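# Remove the curved centering support from beneath an arch

## Task

Pull the curved wooden support (the centering) out from beneath the arch so that the arch is left standing on its own and no block has shifted from its spot. Any number of the four arms may be used.

## Robot and tools

SETUP. Four identical i2rt Big YAM arms (arm1, arm2, arm3, arm4) stand around a shared work area. Each has six revolute joints, a two-finger gripper and a wrist camera (armN_cam_wrist). Three fixed room cameras are cam_back, cam_front and cam_top. Calibrated base (base_link) positions in metres, scene frame: arm1 (+0.650, -0.006, +0.794), arm2 (+0.000, +0.656, +0.746), arm3 (-0.649, +0.006, +0.801), arm4 (-0.003, -0.653, +0.754). Each base faces along its own +x: arm1 faces toward -x, arm3 toward +x, arm2 toward -y, arm4 toward +y. The table tops beneath the arms are at z=+0.720. Reach is roughly 1.0 m from the joint1 axis.

FRAME. One scene frame for everything: origin on the floor, +z up. The reported hand point lies between the finger pads, about 1 cm short of the tips. In the hand's own axes the fingers extend along +z and open and close along y. Printed hand positions can be a bit off, worse when the arm is stretched.

TOOL move. Arguments: arm1..arm4 (each optional) and cameras. An arm left out receives nothing new but may keep pushing toward an older target. Each arm's part may contain:
- joints: absolute targets keyed by name, in radians (gripper in metres). Ranges: joint1_rad -2.879..2.879 (rotation about the base, positive counter-clockwise seen from above, 0 along the base's facing); joint2_rad 0..3.141 (shoulder; 0 upper arm pointing back, positive lifts it up and forward); joint3_rad 0..3.019 (elbow; 0 folded, positive opens); joint4_rad -1.692..1.57 (hand pitch, positive tips fingers up); joint5_rad -1.57..1.57 (sideways hand swing, positive toward the arm's right); joint6_rad -2.094..2.094 (hand roll, positive clockwise viewed from behind); gripper_m 0..0.093 (fingertip gap). Done tolerances are ±0.045, ±0.14, ±0.09, ±0.055, ±0.03, ±0.035 rad and ±0.003 m.
- min_time_s (0.1..8): the shortest duration allowed for this arm's joint motions; it only slows, never speeds up.
- target: one list of seven numbers per arm, [x, y, z, qw, qx, qy, qz], an absolute hand pose in the scene frame (metres, unit quaternion wxyz), in the same form as the "hand" line. The hand travels a straight line toward it starting from its current hand_target. With target, joints may contain only gripper_m.
- speed: top path speed, 0.002..0.5 m/s (default 0.25); rotation capped at twice that value in rad/s. Only valid together with target.
All motions in one call begin together; all hand paths in one call finish together, paced by the slowest. Paths last between 0.5 and 10 s and halt after 10 s even if unfinished. Every control step limits the commanded pose to within 100 mm and 20 degrees of the measured pose; expect final errors of a centimetre or more and possible overshoot near full stretch. Paths ignore obstacles and other arms. Unknown keys invalidate the call; out-of-range values get it refused, and a refusal cancels later move/wait/finished_scene calls in the same reply.
cameras: list of names, ["all"], or [] for none; omitted means none on an action, all on an empty call. An empty move returns the complete state, the scene number and images.

RESULTS. Per-arm state: joint_positions, Joint velocities ("within noise" when still), joint torques (N m, positive toward larger joint values, include gravity; numbers 3 and 4 wrap at ±28), hand, hand_target, joint_status and hand_status. The "move" line lists each arm sent motion as done or its worst status. "off_target": rested short, maybe still pushing. "time_out": the joint's target is pulled near its current spot and keeps pushing; on_its_own lists these, and "held at" is a target, not a reading. Resend the reported position to relieve the push. "joint command not followed" / "pose unreachable": a self- or arm-collision check blocked the targets (status not_followed); the arm may retry them later. Arms listed "as last shown" were not commanded and show "not commanded". The pictures line gives image order; images may lag the state slightly.

GRIPPER. Gripping a hard object, gripper_m reads up to 0.005 m below its width (some read up to 0.002 above). Empty and closed it reads 0.000-0.003. Command about 0.005 m under the first-contact reading for full force (about 50-64 N per pad). Open well above the reading to release.

OTHER TOOLS. wait: seconds 0..10, optional cameras; robots keep their last commands. zoom_image: camera name plus region [x0, y0, x1, y1] in pixels, origin top-left, at most 504×504, from that camera's latest image. finished_scene: scene = current scene number; it is final, make no further calls in that reply, and the arch must stand unaided.

CAUTIONS. Arms do not halt on contact and can push very hard. Avoid pressing two robots together, including closing a gripper on another arm's fingers; the collision check may react late and ignores fingers, housings and wrist cameras. Never knock objects off the work area, drop or release a moving part, or strike fixed or heavy things. Disturb no arch block while withdrawing the support. Loose items may get brief random nudges. Sustained pushing, holding loads or long stretched poses heats motors: MOTOR HOT appears at 85 °C, and at 100 °C the arm goes limp for 30-60 s (OVER-TEMPERATURE FAULT, keys marked limit_stop_at_motor_heat; resend targets afterward). Time keeps passing while you deliberate; smooth, efficient motion is preferred. Camera calibration matrices are supplied with the session; fixed cameras may be off by a few degrees and millimetres.

Each tool is called after "Call:" as name([rows], argument=value, ...), one row to a line, values as JSON.

## Session

Call:
move()

Scene clock: 0.00 s.
Joint torques (N m): no reading
Motor temperatures (°C): arm1=[38 34 37 30 33 32 34] | arm2=[37 32 31 34 36 30 31] | arm3=[30 39 35 33 32 33 37] | arm4=[33 33 32 36 36 28 38]
Heat: arm1: hottest joint1_rad 38 °C; arm2: hottest joint1_rad 37 °C; arm3: hottest joint2_rad 39 °C; arm4: hottest gripper 38 °C.
Joint velocities: within noise
arm1.joint_positions: joint1_rad=-0.338 joint2_rad=+0.579 joint3_rad=+1.357 joint4_rad=-1.551 joint5_rad=-0.092 joint6_rad=+0.681 gripper_m=+0.09396
arm1.joint_status: not commanded
arm1.hand: x=+0.4682 y=+0.0429 z=+1.2854 quat_wxyz=(+0.101, +0.807, -0.442, -0.380) (m; scene frame)
arm1.hand_target: x=+0.4697 y=+0.0423 z=+1.2939 quat_wxyz=(+0.102, +0.803, -0.439, -0.390) (m; scene frame)
arm1.hand_status: not commanded
arm2.joint_positions: joint1_rad=-0.491 joint2_rad=+0.571 joint3_rad=+1.396 joint4_rad=-1.145 joint5_rad=+0.158 joint6_rad=+0.378 gripper_m=+0.09396
arm2.joint_status: not commanded
arm2.hand: x=-0.1424 y=+0.4717 z=+1.3418 quat_wxyz=(-0.330, -0.780, -0.216, +0.486) (m; scene frame)
arm2.hand_target: x=-0.1404 y=+0.4751 z=+1.3501 quat_wxyz=(-0.336, -0.774, -0.213, +0.492) (m; scene frame)
arm2.hand_status: not commanded
arm3.joint_positions: joint1_rad=-0.617 joint2_rad=+0.648 joint3_rad=+1.424 joint4_rad=-1.441 joint5_rad=-0.053 joint6_rad=+0.679 gripper_m=+0.09396
arm3.joint_status: not commanded
arm3.hand: x=-0.4492 y=-0.1083 z=+1.3285 quat_wxyz=(-0.435, -0.518, -0.735, -0.041) (m; scene frame)
arm3.hand_target: x=-0.4509 y=-0.1071 z=+1.3401 quat_wxyz=(-0.447, -0.514, -0.731, -0.042) (m; scene frame)
arm3.hand_status: not commanded
arm4.joint_positions: joint1_rad=-0.377 joint2_rad=+0.615 joint3_rad=+1.493 joint4_rad=-1.274 joint5_rad=+0.157 joint6_rad=-0.616 gripper_m=+0.09396
arm4.joint_status: not commanded
arm4.hand: x=+0.0978 y=-0.4603 z=+1.3602 quat_wxyz=(-0.554, +0.623, -0.545, -0.090) (m; scene frame)
arm4.hand_target: x=+0.0963 y=-0.4637 z=+1.3683 quat_wxyz=(-0.562, +0.618, -0.542, -0.093) (m; scene frame)
arm4.hand_status: not commanded
pictures: arm1_cam_wrist, arm2_cam_wrist, arm3_cam_wrist, arm4_cam_wrist, cam_back, cam_front, cam_top

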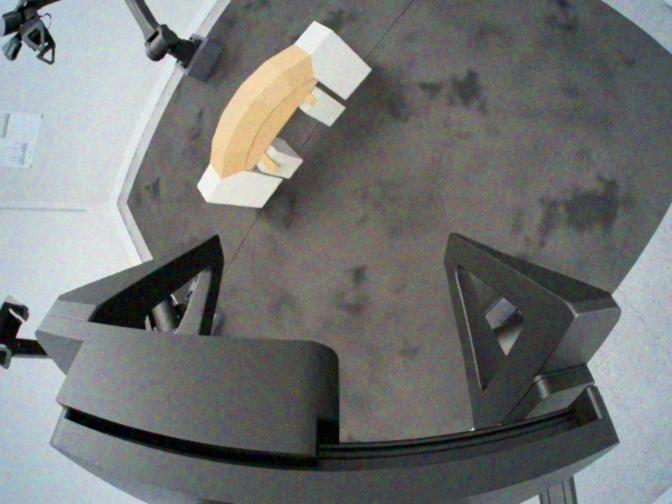

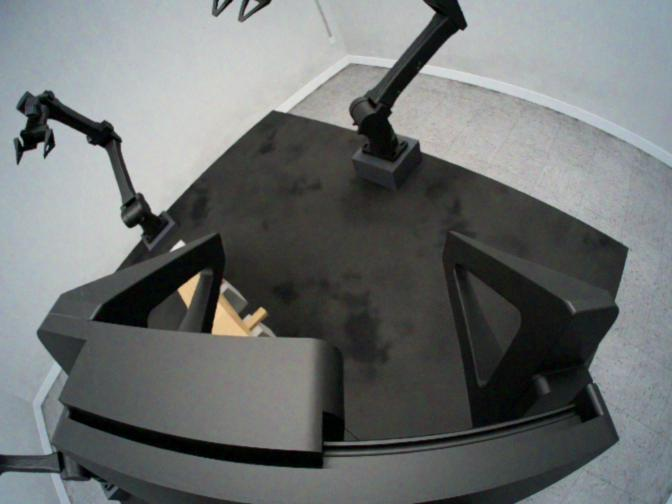

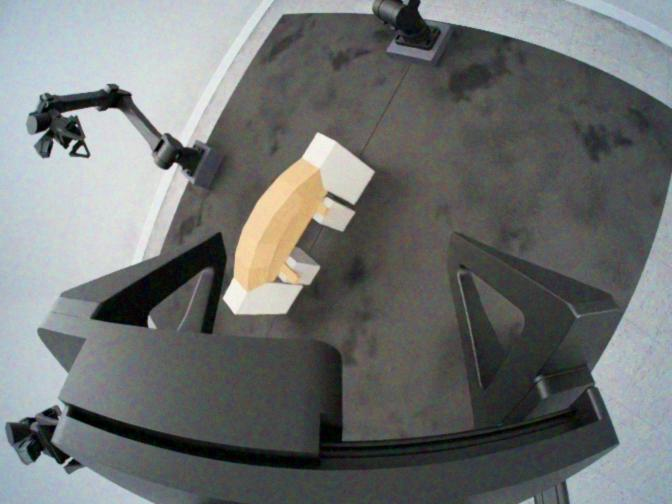

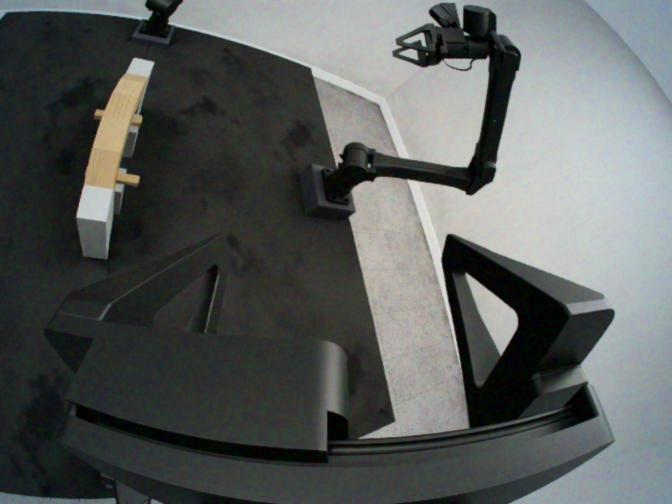

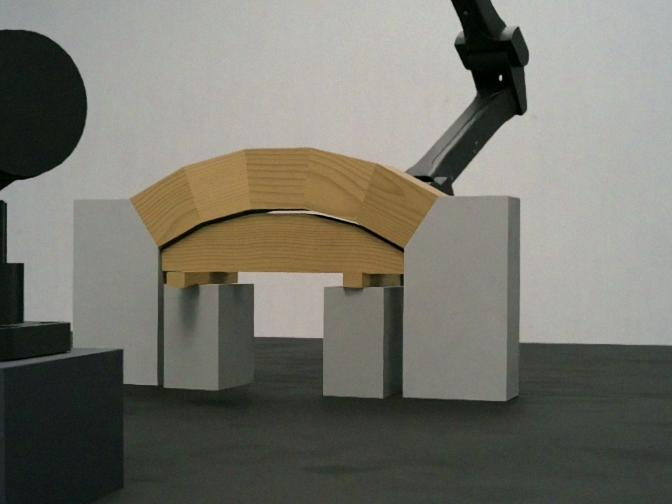

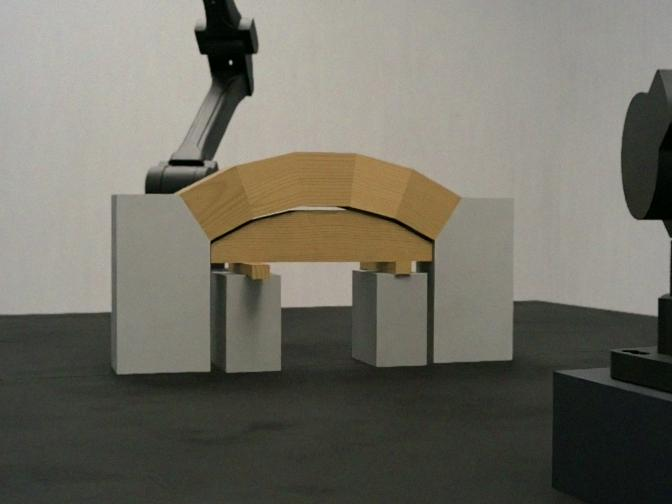

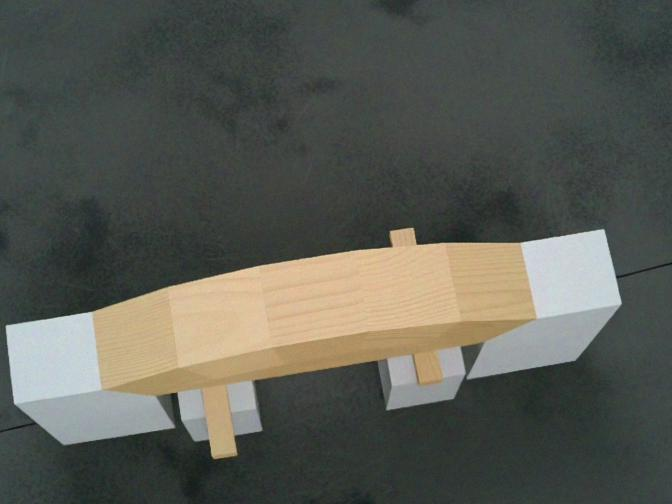

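Call:
zoom_image(camera="cam_back", region=[60, 130, 300, 410])

Call:
zoom_image(camera="cam_back", region=[290, 130, 530, 410])

Call:
zoom_image(camera="cam_front", region=[100, 130, 300, 390])

Call:
zoom_image(camera="cam_front", region=[330, 130, 530, 390])

Call:
zoom_image(camera="cam_top", region=[160, 220, 480, 480])

Scaled by 1.800 from the camera's 672x504 image, which has a finer 960x720 frame.

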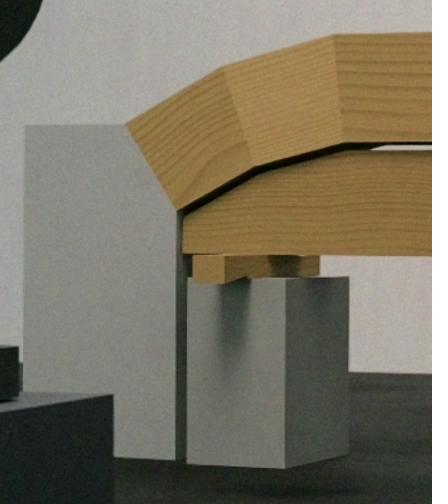

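Scaled by 1.800 from the camera's 672x504 image, which has a finer 960x720 frame.

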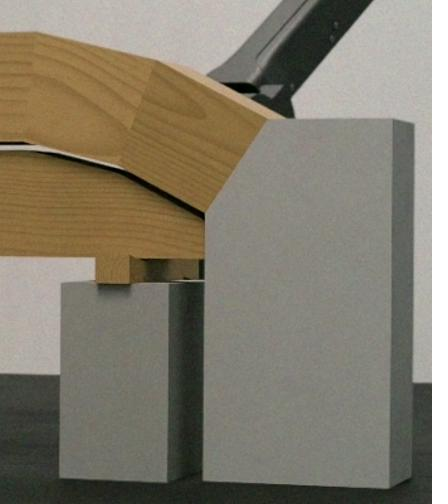

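Scaled by 1.938 from the camera's 672x504 image, which has a finer 960x720 frame.

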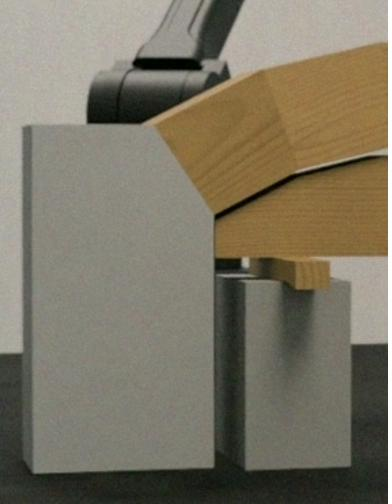

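Scaled by 1.938 from the camera's 672x504 image, which has a finer 960x720 frame.

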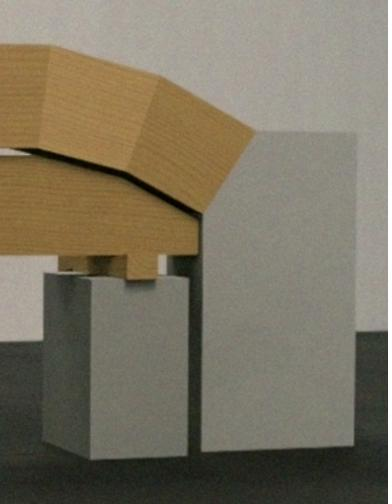

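Scaled by 1.575 from the camera's 672x504 image, which has a finer 960x720 frame.

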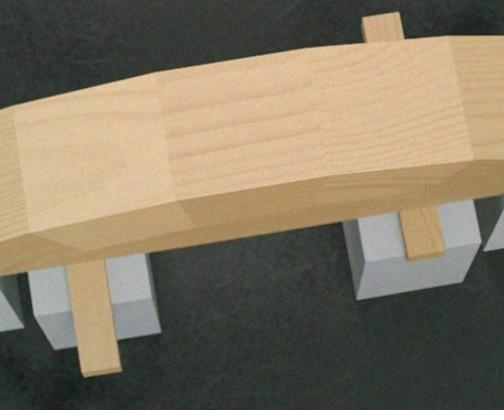

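Call:
move(arm1={"target":[0.26,-0.022,0.83,-0.0293,0.7065,-0.0293,-0.7065]}, arm2={"target":[-0.06,0.094,0.98,0.0072,0.984,-0.0409,0.1735]}, cameras=["all"])

Scene clock: 13.40 s.
Joint torques (N m): arm1=[-1.08 -6.3 0.18 3.55 -0.14 -0.2] | arm2=[0.44 -13.92 13.74 0.03 -0.28 0.14] | arm3=[-0.32 2.08 10.66 1.4 0.15 0.03] | arm4=[-1.08 4.48 8.32 2.24 0.09 0.07]
Motor temperatures (°C): arm1=[38 34 38 30 32 32 34] | arm2=[36 33 33 34 36 29 30] | arm3=[30 39 40 33 32 33 37] | arm4=[33 33 33 36 36 28 38]
Heat: arm1: hottest joint1_rad 38 °C; arm2: hottest joint1_rad 36 °C; arm3: hottest joint3_rad 40 °C; arm4: hottest gripper 38 °C.
move: arm1 off_target; arm2 off_target
Joint velocities: within noise
arm1.joint_positions: joint1_rad=+0.188 joint2_rad=+1.943 joint3_rad=+0.177 joint4_rad=+1.561 joint5_rad=+0.258 joint6_rad=+0.067 gripper_m=+0.09396
arm1.joint_status: not commanded
arm1.hand: x=+0.2624 y=-0.0250 z=+0.8300 quat_wxyz=(-0.031, +0.771, -0.041, -0.635) (m; scene frame)
arm1.hand_target: x=+0.2598 y=-0.0221 z=+0.8307 quat_wxyz=(-0.035, +0.767, -0.040, -0.640) (m; scene frame)
arm1.hand_status: off_target (0.004 m and 11.1 deg from the pose sent, 0.505 m and 63.9 deg at the start; pose on its path clipped on 1 of 133 steps; a joint's target at an end of its range on 27 of 133 steps)
arm2.joint_positions: joint1_rad=-0.156 joint2_rad=+1.830 joint3_rad=+1.785 joint4_rad=-1.593 joint5_rad=-0.342 joint6_rad=+1.425 gripper_m=+0.09396
arm2.joint_status: not commanded
arm2.hand: x=-0.0539 y=+0.1059 z=+0.9719 quat_wxyz=(+0.002, -0.984, +0.034, -0.173) (m; scene frame)
arm2.hand_target: x=-0.0600 y=+0.0946 z=+0.9800 quat_wxyz=(-0.008, -0.984, +0.041, -0.173) (m; scene frame)
arm2.hand_status: off_target (0.016 m and 1.3 deg from the pose sent, 0.530 m and 94.9 deg at the start)
arm3, arm4: as last shown
pictures: arm1_cam_wrist, arm2_cam_wrist, arm3_cam_wrist, arm4_cam_wrist, cam_back, cam_front, cam_top
camera_calibration:
arm1_cam_wrist: T_world_to_cam=[[0.115575, 0.993297, -0.00213161, -0.00492603], [0.721501, -0.0854246, -0.687124, 0.381962], [-0.6827, 0.0778762, -0.726537, 0.911879], [0, 0, 0, 1]] pos_world=[0.347523, -0.0334917, 0.924958]
arm2_cam_wrist: T_world_to_cam=[[0.0589603, 0.998034, 0.0212615, -0.123733], [0.569877, -0.051138, 0.820137, -0.755901], [0.819612, -0.0362392, -0.571772, 0.729915], [0, 0, 0, 1]] pos_world=[-0.160181, 0.111285, 1.03992]

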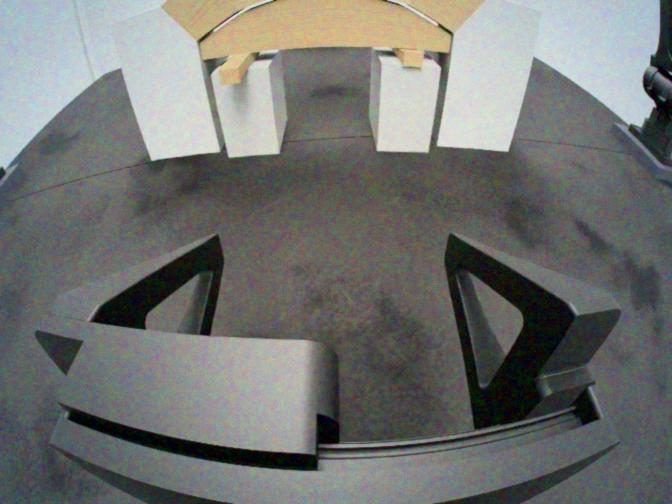

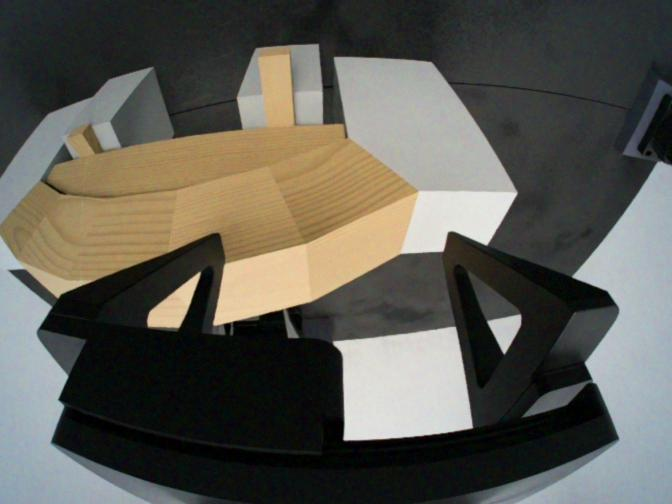

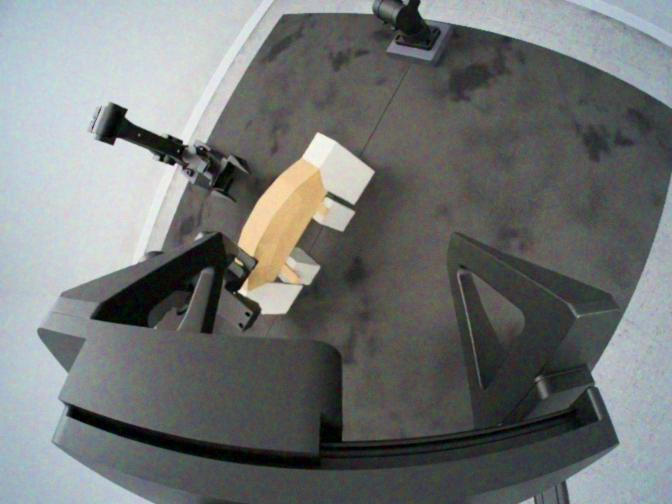

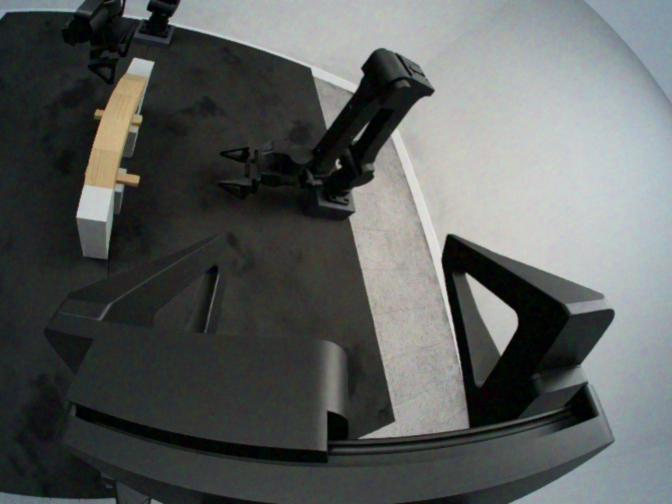

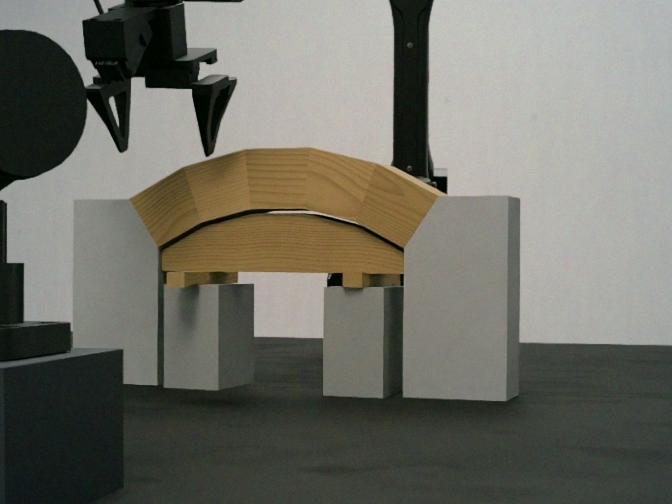

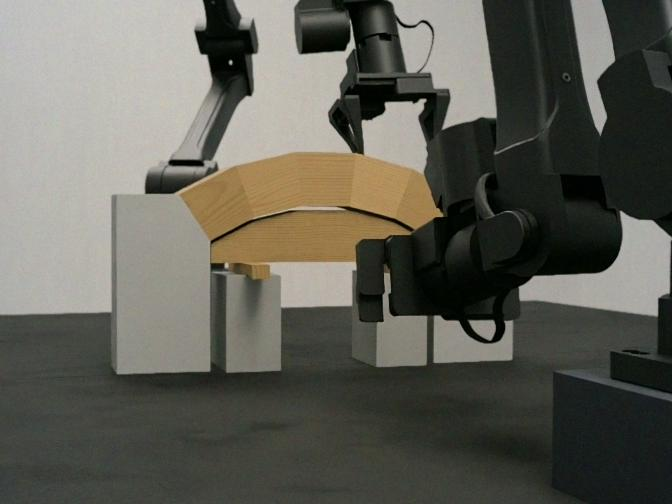

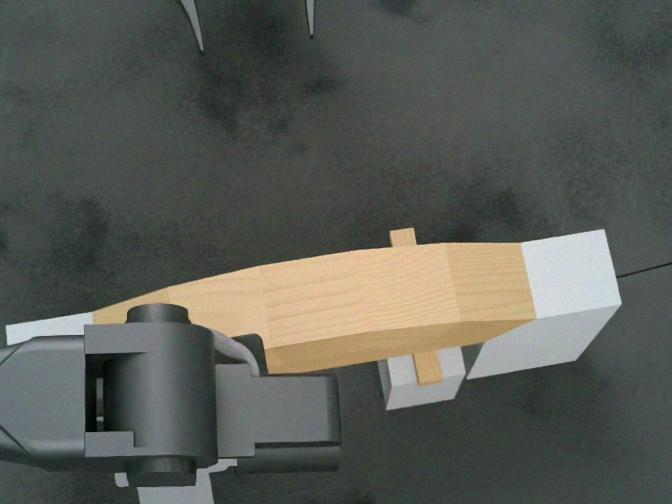

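Call:
zoom_image(camera="cam_front", region=[290, 80, 560, 360])

Call:
zoom_image(camera="cam_back", region=[230, 130, 450, 330])

Call:
zoom_image(camera="arm4_cam_wrist", region=[60, 20, 390, 270])

Call:
zoom_image(camera="arm2_cam_wrist", region=[0, 20, 540, 350])

Scaled by 1.800 from the camera's 672x504 image, which has a finer 960x720 frame.

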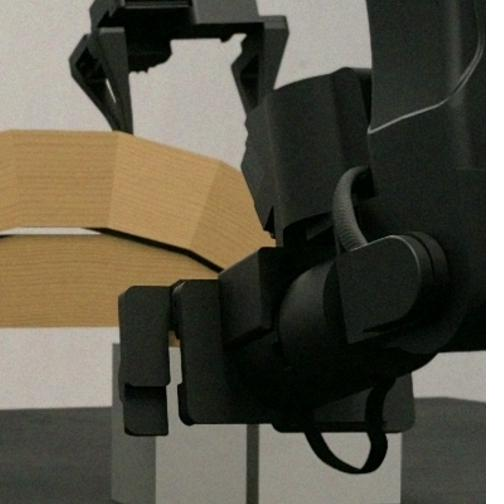

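Scaled by 2.291 from the camera's 672x504 image, which has a finer 960x720 frame.

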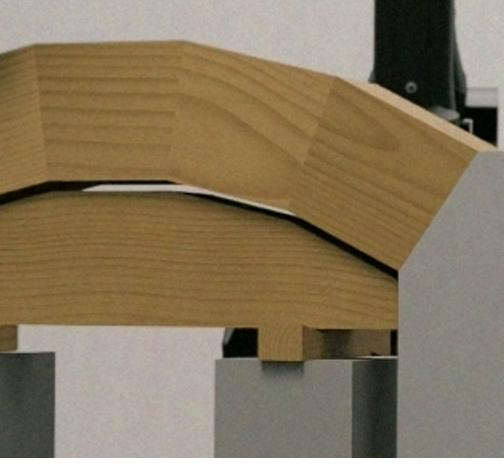

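Scaled by 1.527 from the camera's 672x504 image, which has a finer 960x720 frame.

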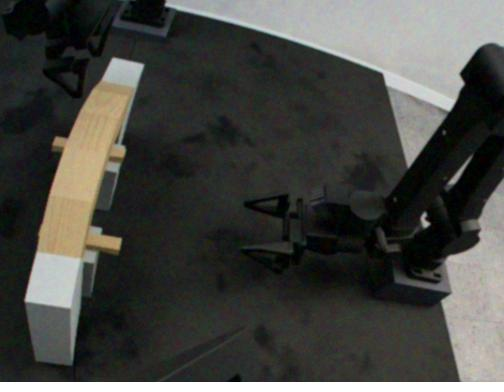

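Region (0, 20, 540, 350) is 540x330 pixels. A region can be at most 504 by 504 pixels.

Call:
move(arm1={"target":[0.15,-0.0145,0.80,-0.0293,0.7065,-0.0293,-0.7065],"joints":{"gripper_m":0.085}}, arm2={"target":[-0.06,0.094,0.89,0.0072,0.984,-0.0409,0.1735],"joints":{"gripper_m":0.05}}, arm4={"target":[-0.075,-0.084,0.90,0.0072,0.984,-0.0409,0.1735],"joints":{"gripper_m":0.05}}, cameras=["all"])

Scene clock: 20.20 s.
Joint torques (N m): arm1=[-1.55 -9.52 1.33 3.59 -0.11 -0.21] | arm2=[1.32 -15.79 9.36 0.54 -0.11 0.03] | arm3=[-0.21 2.14 10.63 1.37 0.14 0.03] | arm4=[-1.85 -17.26 7.75 0.9 0.07 0.14]
Motor temperatures (°C): arm1=[38 34 38 31 32 32 34] | arm2=[36 34 35 33 35 29 30] | arm3=[30 39 41 33 32 33 37] | arm4=[33 33 34 36 36 28 38]
Heat: arm1: hottest joint1_rad 38 °C; arm2: hottest joint1_rad 36 °C; arm3: hottest joint3_rad 41 °C; arm4: hottest gripper 38 °C.
move: arm1 off_target; arm2 not_followed; arm4 not_followed
Joint velocities: within noise
arm1.joint_positions: joint1_rad=+0.114 joint2_rad=+2.143 joint3_rad=+0.491 joint4_rad=+1.561 joint5_rad=+0.164 joint6_rad=+0.032 gripper_m=+0.08511
arm1.joint_status: all done
arm1.hand: x=+0.1521 y=-0.0217 z=+0.8049 quat_wxyz=(-0.023, +0.736, -0.031, -0.676) (m; scene frame)
arm1.hand_target: x=+0.1500 y=-0.0146 z=+0.8003 quat_wxyz=(-0.030, +0.733, -0.032, -0.679) (m; scene frame)
arm1.hand_status: off_target (0.009 m and 4.9 deg from the pose sent, 0.117 m and 11.1 deg at the start; a joint's target at an end of its range on 128 of 130 steps)
arm2.joint_positions: joint1_rad=-0.156 joint2_rad=+1.843 joint3_rad=+1.670 joint4_rad=-1.410 joint5_rad=-0.342 joint6_rad=+1.426 gripper_m=+0.05014
arm2.joint_status: all done
arm2.on_its_own: joint3_rad is held at +1.670, not at its first target +1.834; joint4_rad is held at -1.409, not at its first target -1.603
arm2.hand: x=-0.0565 y=+0.0935 z=+0.9209 quat_wxyz=(-0.025, -0.985, +0.029, -0.168) (m; scene frame)
arm2.hand_target: x=-0.0565 y=+0.0935 z=+0.9209 quat_wxyz=(-0.025, -0.985, +0.029, -0.168) (m; scene frame)
arm2.hand_status: not_followed (0.031 m and 2.5 deg from the pose sent, 0.083 m and 1.3 deg at the start)
arm3: as last shown
arm4.joint_positions: joint1_rad=+0.212 joint2_rad=+1.725 joint3_rad=+1.557 joint4_rad=-1.406 joint5_rad=+0.316 joint6_rad=-1.166 gripper_m=+0.05000
arm4.joint_status: all done
arm4.on_its_own: joint1_rad is held at +0.206, not at its first target -0.377; joint2_rad is held at +1.719, not at its first target +0.614; joint4_rad is held at -1.397, not at its first target -1.271; joint5_rad is held at +0.314, not at its first target +0.157; joint6_rad is held at -1.159, not at its first target -0.616
arm4.hand: x=-0.0589 y=-0.1313 z=+0.9475 quat_wxyz=(-0.049, +0.981, -0.098, +0.157) (m; scene frame)
arm4.hand_target: x=-0.0559 y=-0.1324 z=+0.9463 quat_wxyz=(-0.051, +0.981, -0.105, +0.155) (m; scene frame)
arm4.hand_status: not_followed (0.069 m and 9.4 deg from the pose sent, 0.619 m and 104.0 deg at the start)
pictures: arm1_cam_wrist, arm2_cam_wrist, arm3_cam_wrist, arm4_cam_wrist, cam_back, cam_front, cam_top
pose unreachable (arm2 arm): on one or more control steps of this call this arm could not follow its commanded pose, so it was not sent that pose on those steps. On the call's last step it was still not sent that pose. It may still have moved: this result reports where it is.
cause: moving toward the commanded pose would bring a part of the arm too close to another arm (this arm's wrist (the part past joint 4) and the arm4 arm's wrist (the part past joint 4), along the way the arms are being sent, or toward where that arm still pushes).
pose unreachable (arm4 arm): on one or more control steps of this call this arm could not follow its commanded pose, so it was not sent that pose on those steps. On the call's last step it was still not sent that pose. It may still have moved: this result reports where it is.
cause: moving toward the commanded pose would bring a part of the arm too close to another arm (this arm's wrist (the part past joint 4) and the arm2 arm's wrist (the part past joint 4), along the way the arms are being sent, or toward where that arm still pushes).
camera_calibration:
arm1_cam_wrist: T_world_to_cam=[[0.0910396, 0.995823, -0.00695296, 0.0122078], [0.645008, -0.0642842, -0.761467, 0.516598], [-0.758734, 0.0648389, -0.648166, 0.766359], [0, 0, 0, 1]] pos_world=[0.247141, -0.0286376, 0.890185]
arm2_cam_wrist: T_world_to_cam=[[0.0592748, 0.997658, -0.0341301, -0.0590766], [0.579126, -0.00651956, 0.815212, -0.71238], [0.81308, -0.0680871, -0.578156, 0.710924], [0, 0, 0, 1]] pos_world=[-0.161978, 0.102699, 0.989749]
arm4_cam_wrist: T_world_to_cam=[[0.163593, 0.977953, 0.129785, 0.0128051], [0.567873, -0.200927, 0.798216, -0.746205], [0.806696, -0.0568813, -0.588223, 0.724951], [0, 0, 0, 1]] pos_world=[-0.16316, -0.121219, 1.0204]

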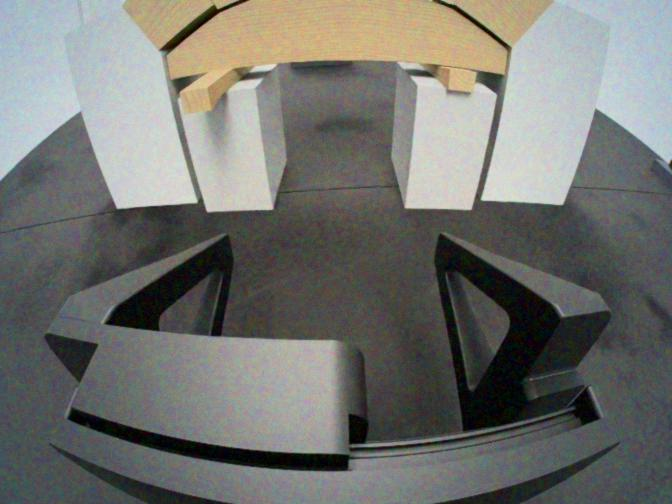

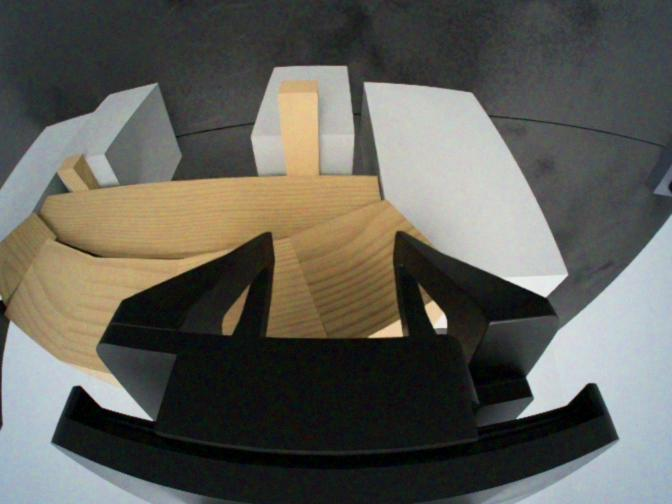

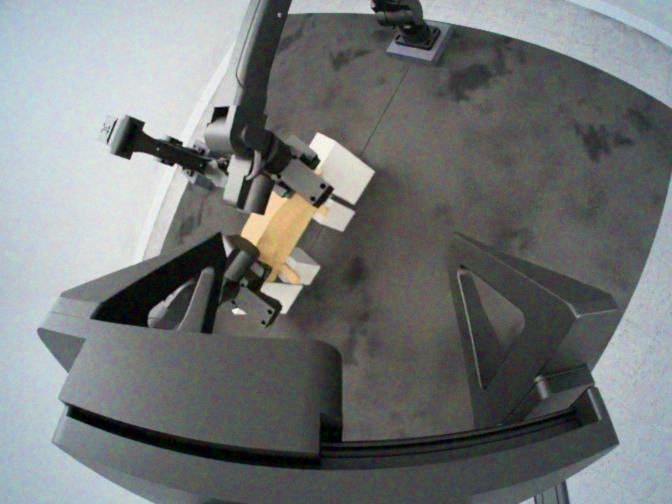

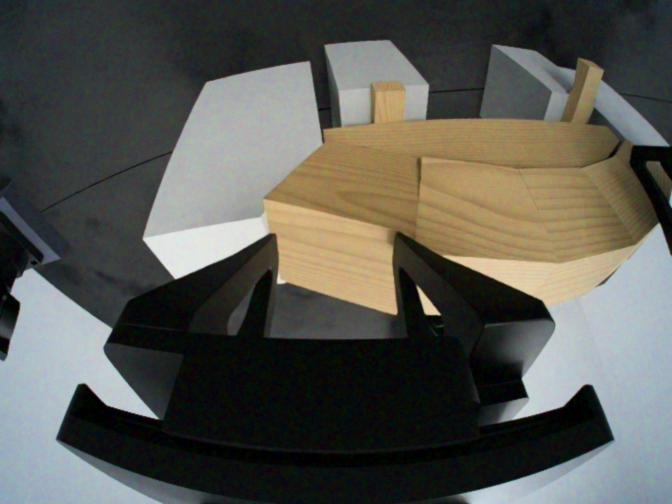

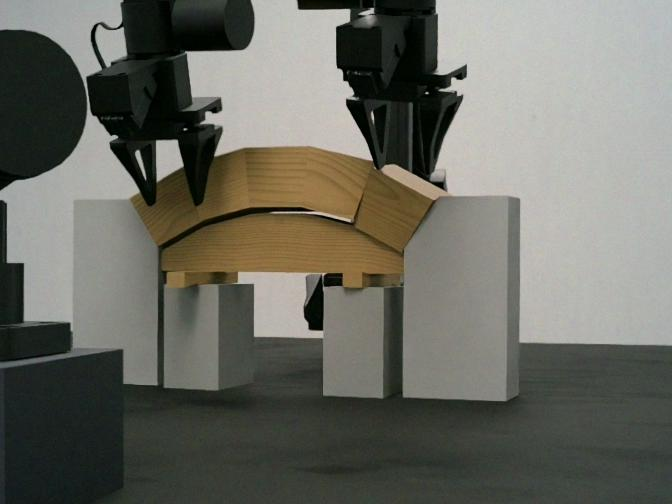

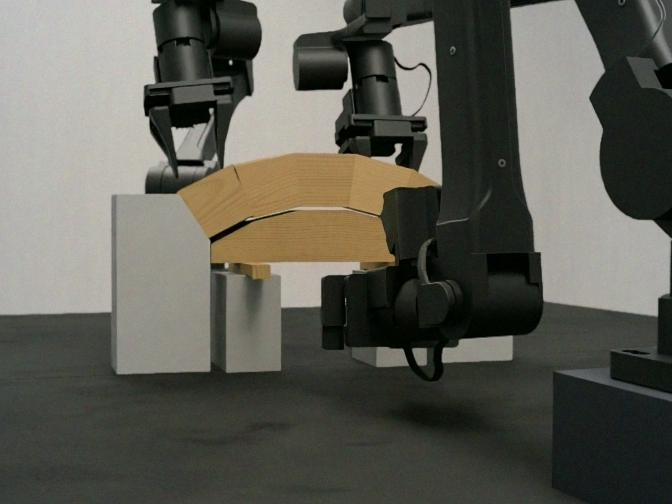

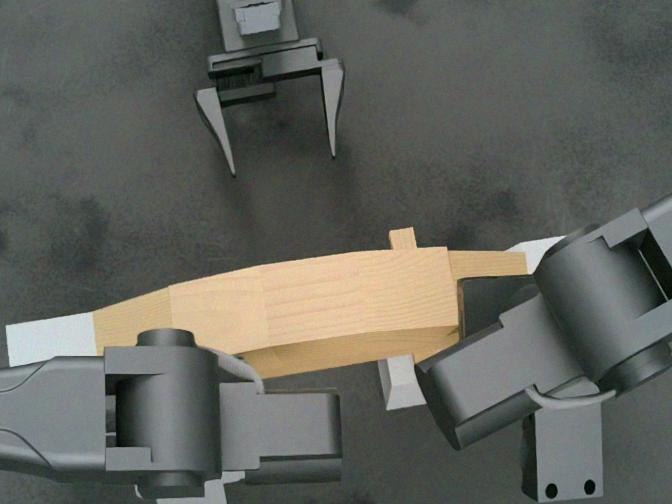

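Call:
move(arm4={"target":[-0.06,-0.134,1.07,-0.051,0.981,-0.105,0.155],"speed":0.1}, cameras=["cam_top","cam_back","cam_front"])

Scene clock: 22.37 s.
Joint torques (N m): arm1=[-1.61 -9.47 1.31 3.59 -0.11 -0.22] | arm2=[0.97 -15.79 9.31 0.57 -0.11 0.02] | arm3=[-0.15 2.08 10.65 1.43 0.14 0.03] | arm4=[-1.26 -16.03 12.68 0.29 0.09 0.13]
Motor temperatures (°C): arm1=[38 34 38 31 32 31 33] | arm2=[36 34 35 33 35 29 30] | arm3=[30 39 42 33 32 32 37] | arm4=[33 33 34 36 35 28 38]
Heat: arm1: hottest joint1_rad 38 °C; arm2: hottest joint1_rad 36 °C; arm3: hottest joint3_rad 42 °C; arm4: hottest gripper 38 °C.
move: arm4 off_target
Joint velocities: within noise
arm1, arm2, arm3: as last shown
arm2.on_its_own: joint3_rad is held at +1.670, not at its first target +1.834; joint4_rad is held at -1.409, not at its first target -1.603
arm4.joint_positions: joint1_rad=+0.212 joint2_rad=+1.698 joint3_rad=+1.798 joint4_rad=-1.691 joint5_rad=+0.316 joint6_rad=-1.166 gripper_m=+0.05000
arm4.joint_status: not commanded
arm4.hand: x=-0.0582 y=-0.1417 z=+1.0527 quat_wxyz=(-0.041, +0.982, -0.097, +0.159) (m; scene frame)
arm4.hand_target: x=-0.0598 y=-0.1348 z=+1.0695 quat_wxyz=(-0.059, +0.981, -0.104, +0.153) (m; scene frame)
arm4.hand_status: off_target (0.019 m and 1.5 deg from the pose sent, 0.123 m and 0.8 deg at the start; a joint's target at an end of its range on 20 of 56 steps)
pictures: cam_back, cam_front, cam_top

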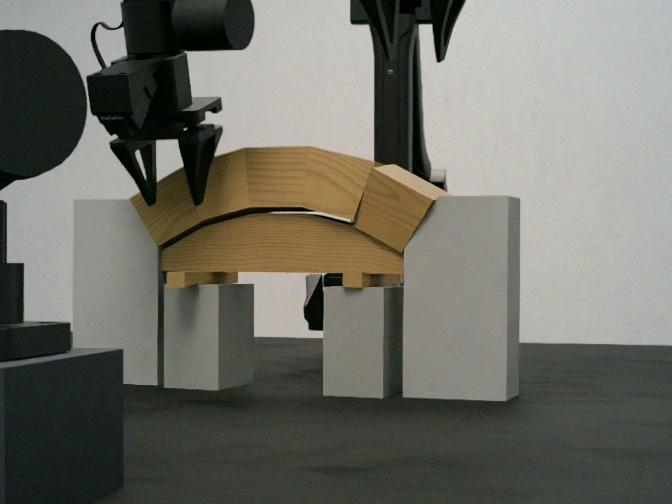

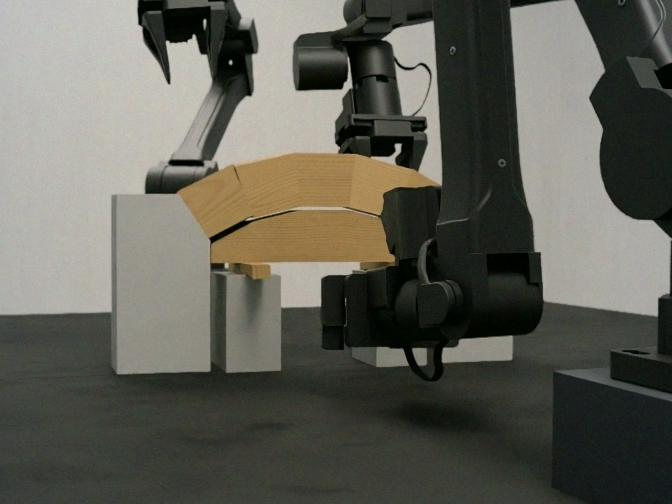

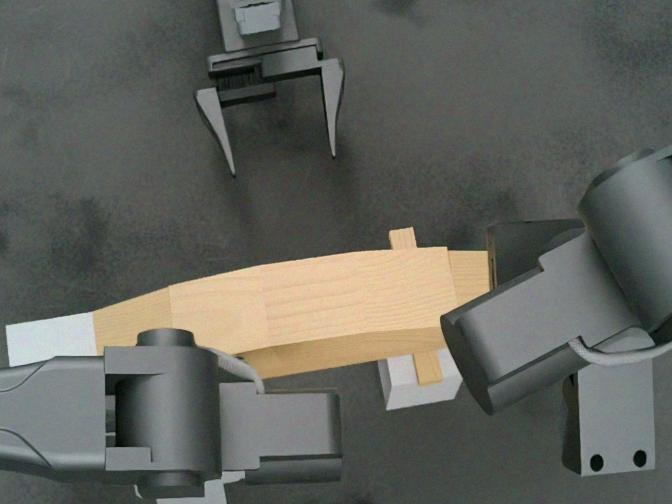

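Call:
zoom_image(camera="cam_back", region=[240, 220, 420, 370])

Call:
zoom_image(camera="cam_top", region=[180, 0, 420, 200])

Call:
zoom_image(camera="cam_front", region=[180, 130, 440, 370])

Scaled by 2.800 from the camera's 672x504 image, which has a finer 960x720 frame.

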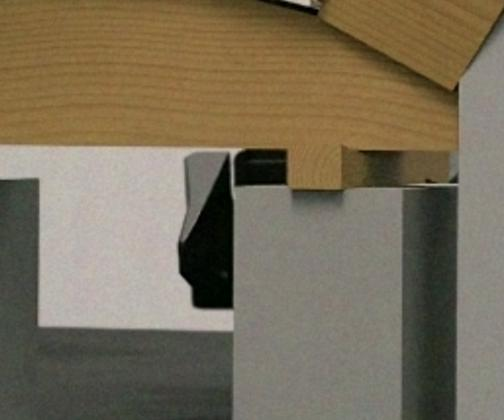

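Scaled by 2.100 from the camera's 672x504 image, which has a finer 960x720 frame.

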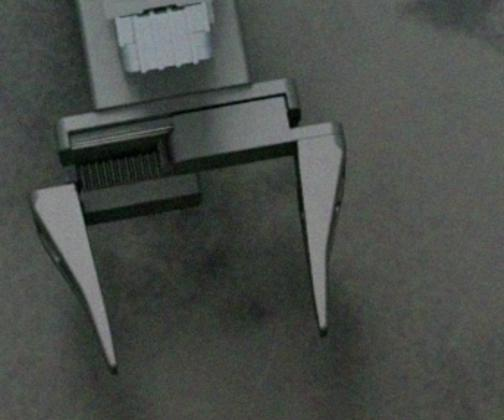

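Scaled by 1.938 from the camera's 672x504 image, which has a finer 960x720 frame.

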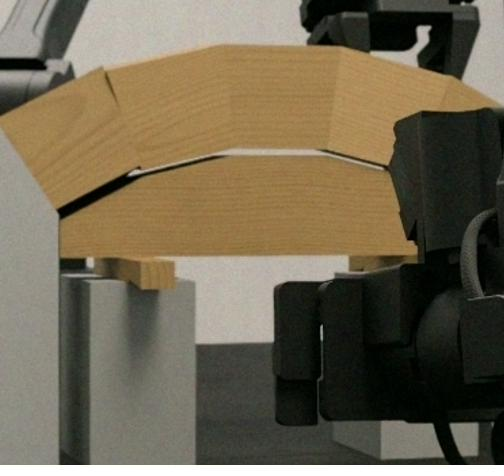

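Call:
move(arm1={"target":[0.14,-0.014,0.82,-0.0232,0.8283,-0.0344,-0.5587],"joints":{"gripper_m":0.08}}, arm4={"joints":{"joint1_rad":-0.3}}, cameras=["cam_top","cam_back","cam_front","arm1_cam_wrist"])

Call:
zoom_image(camera="cam_back", region=[150, 220, 420, 370])

Call:
zoom_image(camera="cam_front", region=[180, 130, 440, 370])

Scene clock: 26.77 s.
Joint torques (N m): arm1=[-1.79 -11.75 4.51 1.63 -0.08 0.02] | arm2=[1.14 -15.62 9.33 0.51 -0.11 0.02] | arm3=[-0.21 2.2 10.63 1.43 0.15 0.04] | arm4=[-0.97 -16.32 12.75 0.32 0.12 0.08]
Motor temperatures (°C): arm1=[37 34 38 31 32 31 33] | arm2=[36 34 35 33 35 29 30] | arm3=[30 39 42 33 32 32 37] | arm4=[33 34 36 36 35 28 37]
Heat: arm1: hottest joint3_rad 38 °C; arm2: hottest joint1_rad 36 °C; arm3: hottest joint3_rad 42 °C; arm4: hottest gripper 37 °C.
move: arm1 off_target; arm4 done
Joint velocities: within noise
arm1.joint_positions: joint1_rad=+0.101 joint2_rad=+1.813 joint3_rad=+0.491 joint4_rad=+0.907 joint5_rad=+0.132 joint6_rad=+0.051 gripper_m=+0.08012
arm1.joint_status: all done
arm1.hand: x=+0.1519 y=-0.0205 z=+0.8082 quat_wxyz=(-0.024, +0.835, -0.024, -0.549) (m; scene frame)
arm1.hand_target: x=+0.1405 y=-0.0140 z=+0.8202 quat_wxyz=(-0.023, +0.828, -0.034, -0.559) (m; scene frame)
arm1.hand_status: off_target (0.018 m and 1.8 deg from the pose sent, 0.021 m and 17.1 deg at the start)
arm2, arm3: as last shown
arm2.on_its_own: joint3_rad is held at +1.670, not at its first target +1.834; joint4_rad is held at -1.409, not at its first target -1.603
arm4.joint_positions: joint1_rad=-0.302 joint2_rad=+1.698 joint3_rad=+1.798 joint4_rad=-1.691 joint5_rad=+0.315 joint6_rad=-1.166 gripper_m=+0.05000
arm4.joint_status: all done
arm4.hand: x=+0.2005 y=-0.1829 z=+1.0559 quat_wxyz=(-0.003, +0.925, -0.344, +0.162) (m; scene frame)
arm4.hand_target: x=+0.2014 y=-0.1758 z=+1.0728 quat_wxyz=(-0.022, +0.923, -0.349, +0.161) (m; scene frame)
arm4.hand_status: not commanded
pictures: arm1_cam_wrist, cam_back, cam_front, cam_top
camera_calibration:
arm1_cam_wrist: T_world_to_cam=[[0.0786239, 0.996698, 0.0202974, -0.0090408], [0.85371, -0.0568029, -0.517641, 0.290673], [-0.514779, 0.0580271, -0.855357, 0.898459], [0, 0, 0, 1]] pos_world=[0.215068, -0.0266129, 0.919151]

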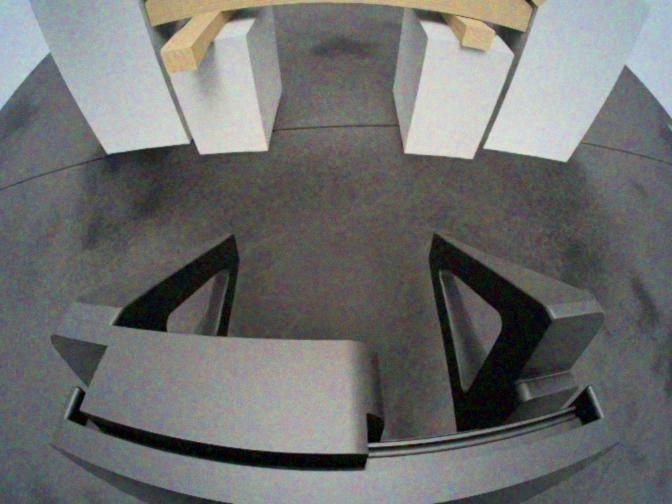

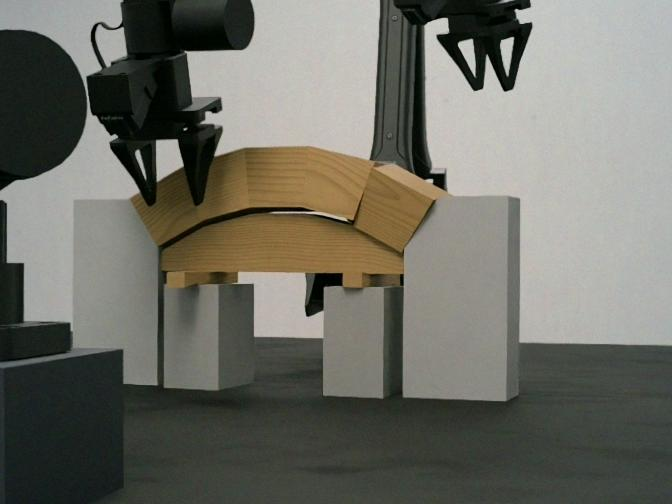

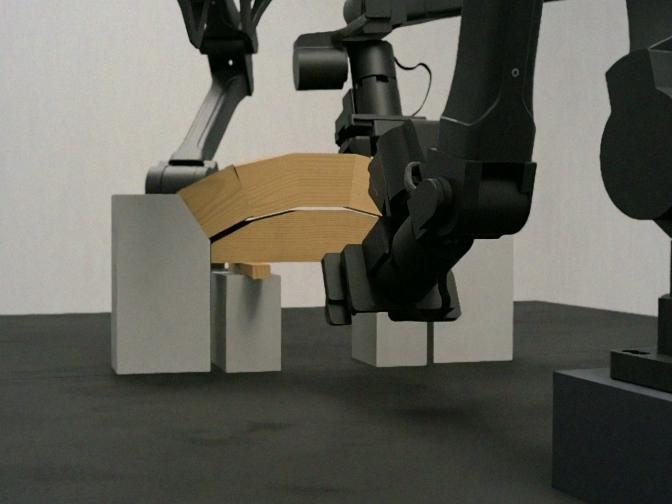

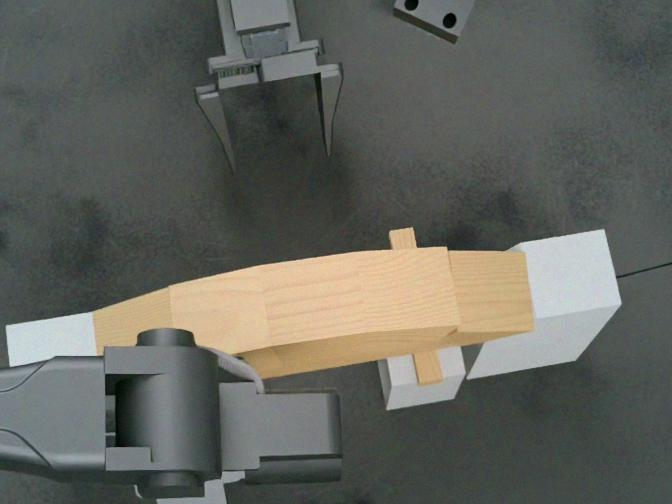

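Scaled by 1.867 from the camera's 672x504 image, which has a finer 960x720 frame.

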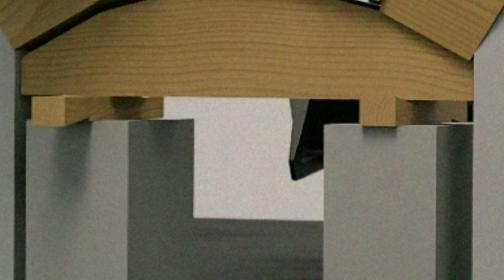

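Scaled by 1.938 from the camera's 672x504 image, which has a finer 960x720 frame.

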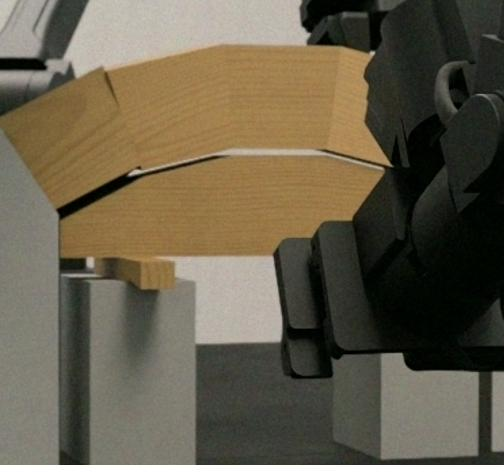

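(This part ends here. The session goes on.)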